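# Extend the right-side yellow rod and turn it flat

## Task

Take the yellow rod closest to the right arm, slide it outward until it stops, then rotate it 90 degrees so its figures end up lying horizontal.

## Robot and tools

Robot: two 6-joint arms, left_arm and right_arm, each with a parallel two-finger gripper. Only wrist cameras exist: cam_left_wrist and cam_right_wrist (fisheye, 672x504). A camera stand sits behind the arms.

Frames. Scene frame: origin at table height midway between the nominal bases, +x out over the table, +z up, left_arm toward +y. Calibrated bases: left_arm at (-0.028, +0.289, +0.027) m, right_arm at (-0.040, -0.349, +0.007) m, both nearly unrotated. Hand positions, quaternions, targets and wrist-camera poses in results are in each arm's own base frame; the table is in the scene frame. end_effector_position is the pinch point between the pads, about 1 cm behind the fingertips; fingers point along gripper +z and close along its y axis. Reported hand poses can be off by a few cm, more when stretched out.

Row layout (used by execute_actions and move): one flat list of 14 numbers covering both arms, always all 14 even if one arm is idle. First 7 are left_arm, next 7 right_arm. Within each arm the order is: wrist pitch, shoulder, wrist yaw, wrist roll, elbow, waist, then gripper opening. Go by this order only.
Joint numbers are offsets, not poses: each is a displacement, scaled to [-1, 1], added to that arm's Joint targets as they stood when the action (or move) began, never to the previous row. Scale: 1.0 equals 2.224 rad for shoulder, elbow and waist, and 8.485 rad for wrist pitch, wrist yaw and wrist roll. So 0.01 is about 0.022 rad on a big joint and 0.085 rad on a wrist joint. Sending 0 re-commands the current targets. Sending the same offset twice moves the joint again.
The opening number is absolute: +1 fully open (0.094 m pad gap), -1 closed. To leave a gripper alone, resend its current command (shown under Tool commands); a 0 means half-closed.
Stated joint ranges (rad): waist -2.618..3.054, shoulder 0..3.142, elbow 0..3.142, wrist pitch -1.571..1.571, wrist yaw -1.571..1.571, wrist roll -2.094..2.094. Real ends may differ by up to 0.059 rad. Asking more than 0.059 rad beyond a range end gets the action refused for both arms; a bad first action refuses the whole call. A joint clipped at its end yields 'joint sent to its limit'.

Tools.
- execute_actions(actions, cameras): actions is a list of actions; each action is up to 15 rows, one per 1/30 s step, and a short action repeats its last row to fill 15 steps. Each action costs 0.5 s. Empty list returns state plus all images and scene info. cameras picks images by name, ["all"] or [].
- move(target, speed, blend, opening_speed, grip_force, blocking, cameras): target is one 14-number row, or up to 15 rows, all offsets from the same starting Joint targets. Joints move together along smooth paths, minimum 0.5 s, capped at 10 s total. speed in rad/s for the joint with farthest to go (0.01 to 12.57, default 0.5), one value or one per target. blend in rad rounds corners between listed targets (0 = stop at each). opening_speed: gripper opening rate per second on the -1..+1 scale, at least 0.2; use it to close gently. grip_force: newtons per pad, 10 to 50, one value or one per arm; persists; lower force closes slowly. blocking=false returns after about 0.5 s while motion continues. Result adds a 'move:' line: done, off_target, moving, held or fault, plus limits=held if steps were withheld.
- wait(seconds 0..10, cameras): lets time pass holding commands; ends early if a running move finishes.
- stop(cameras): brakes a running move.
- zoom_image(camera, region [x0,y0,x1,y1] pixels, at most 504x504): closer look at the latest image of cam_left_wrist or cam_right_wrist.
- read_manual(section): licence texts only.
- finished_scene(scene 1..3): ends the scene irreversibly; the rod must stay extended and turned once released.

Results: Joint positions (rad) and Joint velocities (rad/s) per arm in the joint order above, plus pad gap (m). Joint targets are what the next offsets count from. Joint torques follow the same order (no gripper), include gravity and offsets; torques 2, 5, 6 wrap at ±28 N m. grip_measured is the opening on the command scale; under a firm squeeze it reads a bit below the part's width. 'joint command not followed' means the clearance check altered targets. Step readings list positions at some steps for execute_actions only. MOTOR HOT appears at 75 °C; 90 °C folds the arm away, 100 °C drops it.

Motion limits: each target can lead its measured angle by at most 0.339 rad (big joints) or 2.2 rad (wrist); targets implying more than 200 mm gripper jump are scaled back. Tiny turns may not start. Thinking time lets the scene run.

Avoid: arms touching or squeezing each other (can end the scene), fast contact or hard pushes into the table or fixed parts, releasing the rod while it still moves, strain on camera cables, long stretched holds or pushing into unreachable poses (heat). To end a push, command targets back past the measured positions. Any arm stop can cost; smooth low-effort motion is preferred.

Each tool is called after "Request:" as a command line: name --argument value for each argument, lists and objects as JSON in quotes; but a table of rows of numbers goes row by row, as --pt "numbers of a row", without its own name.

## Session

Request:
execute_actions --actions '[]'

Request:
zoom_image --camera "cam_left_wrist" --region '[350, 100, 670, 320]'

Request:
zoom_image --camera "cam_right_wrist" --region '[0, 70, 480, 280]'

Scene clock: 0.00 s.
left_arm: end_effector_position=(+0.4148, +0.0165, +0.1259) grip_measured=+1.000 end_effector_quat_wxyz=(+0.618, -0.002, +0.786, +0.007) | right_arm: end_effector_position=(+0.3922, -0.0470, +0.1045) grip_measured=+1.000 end_effector_quat_wxyz=(+0.587, +0.099, +0.798, -0.097)
Joint names: [wrist pitch, shoulder, wrist yaw, wrist roll, elbow, waist]
Joint positions: left_arm=[0.901 1.55 0.039 0.018 0.411 0.054 0.094] | right_arm=[0.87 1.537 0.277 0.046 0.357 0.003 0.094]
Joint velocities: within noise
Joint torques (N m): no reading
Heat: left arm: 43 °C; right arm: 38 °C.
Joint targets: left_arm=[0.889 1.548 0.039 0.019 0.413 0.054] | right_arm=[0.861 1.534 0.277 0.048 0.360 0.003]
Tool commands: left_gripper/opening=+1.0 right_gripper/opening=+1.0
camera_calibration:
cam_left_wrist: T_world_to_cam=[[-0.0177666, -0.985889, 0.166453, -0.00796993], [-0.580802, -0.125334, -0.804339, 0.378982], [0.813851, -0.110967, -0.570379, -0.140833], [0, 0, 0, 1]] pos_world=[0.334589, 0.0240143, 0.225829]
cam_right_wrist: T_world_to_cam=[[-0.259579, -0.939623, 0.222998, 0.0249194], [-0.669667, 0.00876005, -0.74261, 0.372385], [0.695819, -0.3421, -0.631508, -0.103244], [0, 0, 0, 1]] pos_world=[0.327681, -0.015167, 0.20578]

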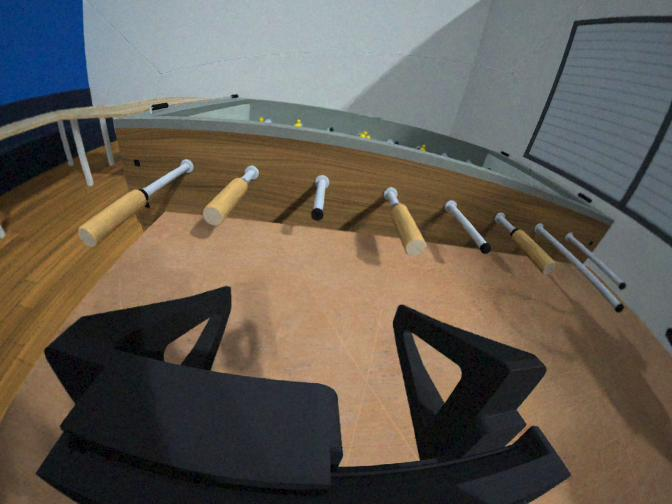

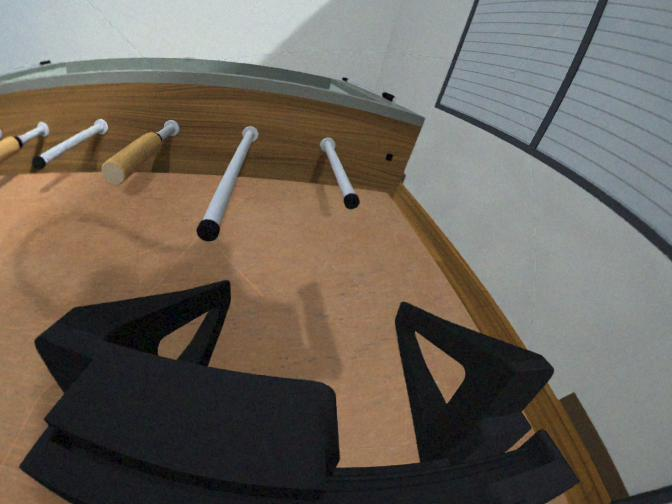

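Scaled by 1.575 from the camera's 672x504 image, which has a finer 960x720 frame.

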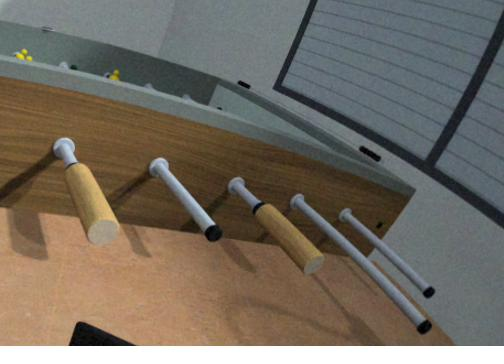

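Scaled by 1.050 from the camera's 672x504 image, which has a finer 960x720 frame.

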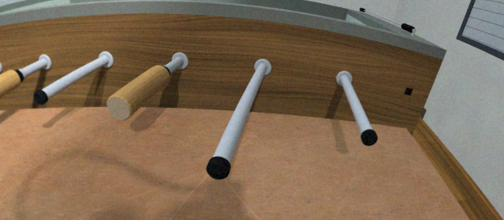

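Request:
move --pt "0 0 0 0 0 0 1 0 -0.027 0.0371 -0.1908 0 0.2221 0.8" --pt "0 0 0 0 0 0 1 0.0561 0.3957 0.0371 -0.1908 0.3215 0.2221 0.8" --speed '[1.5,0.6]' --blend 0.05 --cameras '["cam_right_wrist"]'

Scene clock: 25.47 s.
left_arm: end_effector_position=(+0.4148, +0.0165, +0.1259) grip_measured=+1.000 end_effector_quat_wxyz=(+0.618, -0.002, +0.786, +0.007) | right_arm: end_effector_position=(+0.5314, +0.1705, +0.0710) grip_measured=+0.801 end_effector_quat_wxyz=(+0.466, -0.482, +0.526, -0.524)
Joint names: [wrist pitch, shoulder, wrist yaw, wrist roll, elbow, waist]
Joint positions: left_arm=[0.901 1.55 0.039 0.018 0.411 0.054 0.094] | right_arm=[1.312 2.389 0.591 -1.574 1.057 0.49 0.085]
Joint torques (N m): left_arm=[1.86 -6.79 0 0.01 5.63 -0.09] | right_arm=[1.85 -8.43 0.07 0.04 5.65 0.69]
Heat: left arm: 44 °C; right arm: 40 °C.
Joint targets: left_arm=[0.889 1.548 0.039 0.019 0.413 0.054] | right_arm=[1.337 2.414 0.592 -1.571 1.075 0.497]
move: done
camera_calibration:
cam_right_wrist: T_world_to_cam=[[-0.0134338, 0.194492, 0.980812, -0.105042], [-0.485672, -0.858691, 0.163624, 0.424694], [0.874038, -0.474155, 0.105995, -0.271399], [0, 0, 0, 1]] pos_world=[0.442064, 0.256426, 0.0623031]
Images, in order (width x height): cam_right_wrist 672x504.

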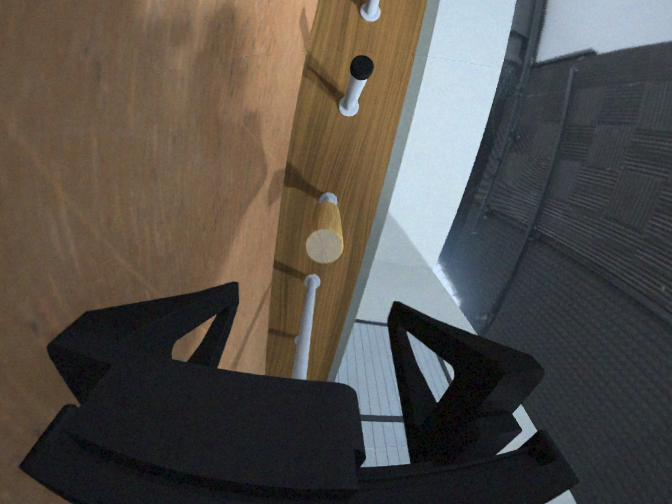

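Request:
move --pt "0 0 0 0 0 0 1 -0.0191 0.0486 -0.0088 0 0.1174 -0.0337 0.8" --pt "0 0 0 0 0 0 1 -0.0404 0.1115 -0.0158 0 0.2581 -0.0603 0.8" --speed 0.3 --blend 0.05 --cameras '["cam_right_wrist"]'

Scene clock: 46.43 s.
left_arm: end_effector_position=(+0.4148, +0.0165, +0.1259) grip_measured=+1.000 end_effector_quat_wxyz=(+0.618, -0.002, +0.786, +0.007) | right_arm: end_effector_position=(+0.6477, +0.1645, +0.0766) grip_measured=+0.801 end_effector_quat_wxyz=(+0.478, -0.470, +0.522, -0.527)
Joint names: [wrist pitch, shoulder, wrist yaw, wrist roll, elbow, waist]
Joint positions: left_arm=[0.901 1.55 0.039 0.018 0.411 0.054 0.094] | right_arm=[1.02 2.631 0.472 -1.574 1.626 0.37 0.085]
Joint torques (N m): left_arm=[1.86 -6.79 0 0.02 5.67 -0.05] | right_arm=[1.45 -10.71 -0.11 0.03 7.51 -0.64]
Heat: left arm: 43 °C; right arm: 42 °C.
Joint targets: left_arm=[0.889 1.548 0.039 0.019 0.413 0.054] | right_arm=[0.994 2.662 0.458 -1.571 1.649 0.363]
move: done
camera_calibration:
cam_right_wrist: T_world_to_cam=[[-0.0445448, 0.180007, 0.982656, -0.0854805], [-0.490742, -0.860716, 0.135423, 0.48092], [0.870165, -0.476199, 0.126677, -0.37522], [0, 0, 0, 1]] pos_world=[0.558703, 0.250644, 0.0664019]
Images, in order (width x height): cam_right_wrist 672x504.

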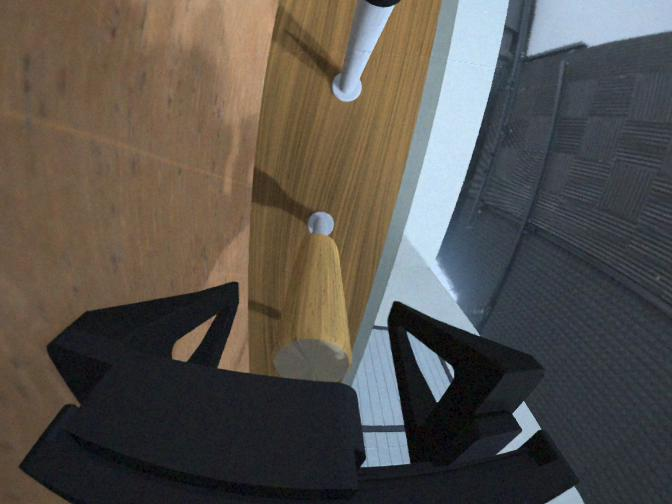

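Request:
move --pt "0 0 0 0 0 0 1 0 0.0018 0 0 0 0 0" --pt "0 0 0 0 0 0 1 0 0.0018 0 0 0 0 -0.55" --pt "0 0 0 0 0 0 1 0 0.0018 0 0.189 0 0 -0.55" --opening_speed 0.6 --speed 0.6 --cameras '["cam_right_wrist"]'

Scene clock: 56.07 s.
left_arm: end_effector_position=(+0.4148, +0.0165, +0.1259) grip_measured=+1.000 end_effector_quat_wxyz=(+0.618, -0.002, +0.786, +0.007) | right_arm: end_effector_position=(+0.6481, +0.1661, +0.0778) grip_measured=-0.300 end_effector_quat_wxyz=(+0.716, +0.038, +0.696, -0.028)
Joint names: [wrist pitch, shoulder, wrist yaw, wrist roll, elbow, waist]
Joint positions: left_arm=[0.901 1.55 0.039 0.018 0.411 0.054 0.094] | right_arm=[1.039 2.639 0.464 0.001 1.63 0.37 0.033]
Joint torques (N m): left_arm=[1.86 -6.8 0 0.02 5.67 -0.05] | right_arm=[1.26 -10.99 -0.04 0.38 7.2 -0.64]
Heat: left arm: 43 °C; right arm: 42 °C.
Joint targets: left_arm=[0.889 1.548 0.039 0.019 0.413 0.054] | right_arm=[0.994 2.666 0.458 0.032 1.649 0.363]
move: off_target (right_arm); right_arm: the wrist pitch is farthest, 0.045 rad from its target
camera_calibration:
cam_right_wrist: T_world_to_cam=[[-0.14587, -0.975875, 0.162447, 0.234605], [-0.384116, -0.0954525, -0.918338, 0.36808], [0.911689, -0.196357, -0.360925, -0.41042], [0, 0, 0, 1]] pos_world=[0.549783, 0.183491, 0.15178]
Images, in order (width x height): cam_right_wrist 672x504.

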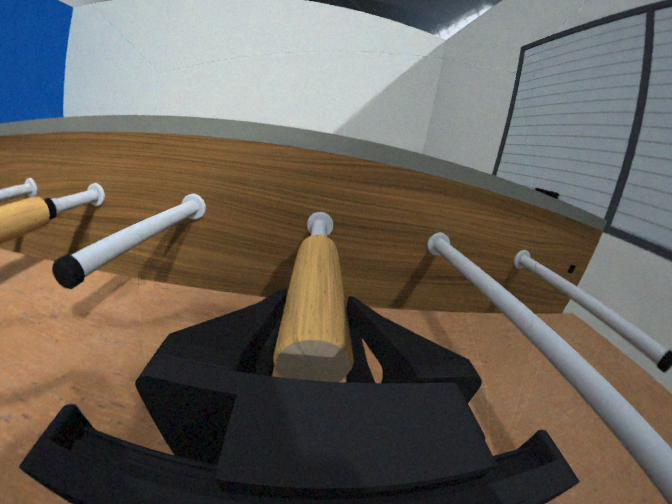

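Request:
move --pt "0 0 0 0 0 0 1 0.0211 -0.0603 0.007 0 -0.1407 0.0265 -0.55" --pt "0 0 0 0 0 0 1 0.0396 -0.107 0.0158 0 -0.2581 0.0603 -0.55" --pt "0 0 0 0 0 0 1 0.039 -0.1668 0.025 0 -0.3471 0.0953 -0.55" --pt "0 0 0 0 0 0 1 0.0388 -0.1956 0.0304 0 -0.3885 0.116 -0.55" --speed 0.25 --blend 0.04 --cameras '["cam_right_wrist"]'

Scene clock: 71.00 s.
left_arm: end_effector_position=(+0.4148, +0.0165, +0.1259) grip_measured=+1.000 end_effector_quat_wxyz=(+0.618, -0.002, +0.786, +0.007) | right_arm: end_effector_position=(+0.4753, +0.1799, +0.0733) grip_measured=-0.300 end_effector_quat_wxyz=(+0.684, +0.025, +0.728, -0.040)
Joint names: [wrist pitch, shoulder, wrist yaw, wrist roll, elbow, waist]
Joint positions: left_arm=[0.901 1.55 0.039 0.018 0.411 0.054 0.094] | right_arm=[1.335 2.259 0.674 0.024 0.845 0.583 0.033]
Joint torques (N m): left_arm=[1.86 -6.76 0.01 0.01 5.7 -0.08] | right_arm=[1.52 -11.47 0.53 0.09 -0.43 3.41]
Heat: left arm: 43 °C; right arm: 41 °C.
Joint targets: left_arm=[0.889 1.548 0.039 0.019 0.413 0.054] | right_arm=[1.323 2.231 0.716 0.032 0.785 0.621]
move: off_target (right_arm); right_arm: the elbow is farthest, 0.060 rad from its target
camera_calibration:
cam_right_wrist: T_world_to_cam=[[-0.126514, -0.970503, 0.205228, 0.210269], [-0.466945, -0.12427, -0.875511, 0.340249], [0.875189, -0.206594, -0.43745, -0.22695], [0, 0, 0, 1]] pos_world=[0.384104, 0.199462, 0.15546]
Images, in order (width x height): cam_right_wrist 672x504.

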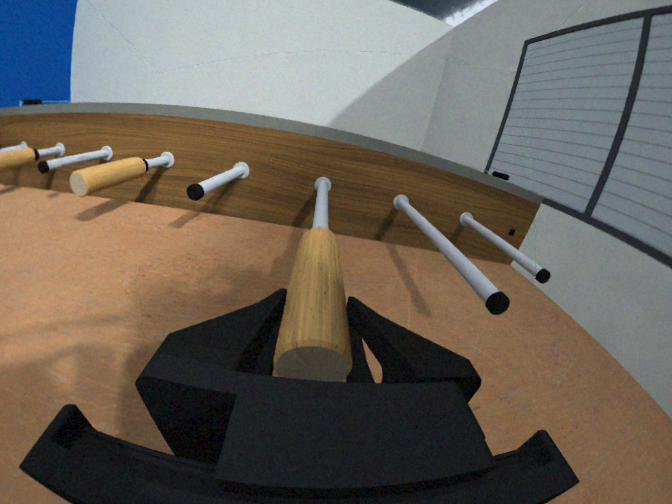

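Request:
move --target '[0,0,0,0,0,0,1,0,-0.0165,0.003,0,-0.0235,0.0115,-0.55]' --speed 0.25

Scene clock: 75.03 s.
left_arm: end_effector_position=(+0.4148, +0.0165, +0.1259) grip_measured=+1.000 end_effector_quat_wxyz=(+0.618, -0.002, +0.786, +0.007) | right_arm: end_effector_position=(+0.4741, +0.1787, +0.0744) grip_measured=-0.301 end_effector_quat_wxyz=(+0.678, +0.021, +0.733, -0.042)
Joint names: [wrist pitch, shoulder, wrist yaw, wrist roll, elbow, waist]
Joint positions: left_arm=[0.901 1.55 0.039 0.018 0.411 0.054 0.094] | right_arm=[1.304 2.236 0.669 0.027 0.835 0.581 0.033]
Joint torques (N m): left_arm=[1.84 -6.79 -0.01 0.02 5.64 -0.06] | right_arm=[1.81 -12.56 0.88 0.07 -3.73 5.9]
Heat: left arm: 43 °C; right arm: 41 °C.
Joint targets: left_arm=[0.889 1.548 0.039 0.019 0.413 0.054] | right_arm=[1.323 2.195 0.741 0.032 0.732 0.647]
move: off_target (right_arm); right_arm: the elbow is farthest, 0.102 rad from its target

Request:
move --pt "0 0 0 0 0 0 1 0 0.0225 -0.0071 0 0.0396 -0.026 -0.55" --pt "0 0 0 0 0 0 1 0 0.0225 -0.0071 0 0.0396 -0.026 0.3" --opening_speed 0.7 --speed 0.3 --cameras '["cam_right_wrist"]'

Scene clock: 84.20 s.
left_arm: end_effector_position=(+0.4148, +0.0165, +0.1259) grip_measured=+1.000 end_effector_quat_wxyz=(+0.618, -0.002, +0.786, +0.007) | right_arm: end_effector_position=(+0.4736, +0.1785, +0.0759) grip_measured=+0.298 end_effector_quat_wxyz=(+0.680, +0.025, +0.731, -0.042)
Joint names: [wrist pitch, shoulder, wrist yaw, wrist roll, elbow, waist]
Joint positions: left_arm=[0.901 1.55 0.039 0.018 0.411 0.054 0.094] | right_arm=[1.31 2.236 0.678 0.029 0.835 0.584 0.061]
Joint torques (N m): left_arm=[1.85 -6.79 -0.01 0.02 5.65 -0.12] | right_arm=[1.74 -8.42 0.11 0.05 2.84 0.44]
Heat: left arm: 43 °C; right arm: 42 °C.
Joint targets: left_arm=[0.889 1.548 0.039 0.019 0.413 0.054] | right_arm=[1.323 2.245 0.681 0.032 0.821 0.589]
move: done
camera_calibration:
cam_right_wrist: T_world_to_cam=[[-0.128171, -0.969471, 0.209042, 0.20853], [-0.475545, -0.124892, -0.87078, 0.345443], [0.870304, -0.211017, -0.44502, -0.220993], [0, 0, 0, 1]] pos_world=[0.383332, 0.198674, 0.158867]
Images, in order (width x height): cam_right_wrist 672x504.

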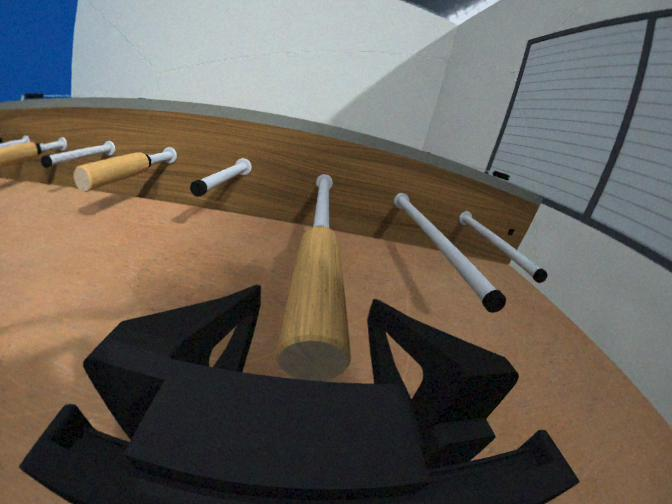

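Request:
finished_scene --scene 3

The scene is finished: the task was done.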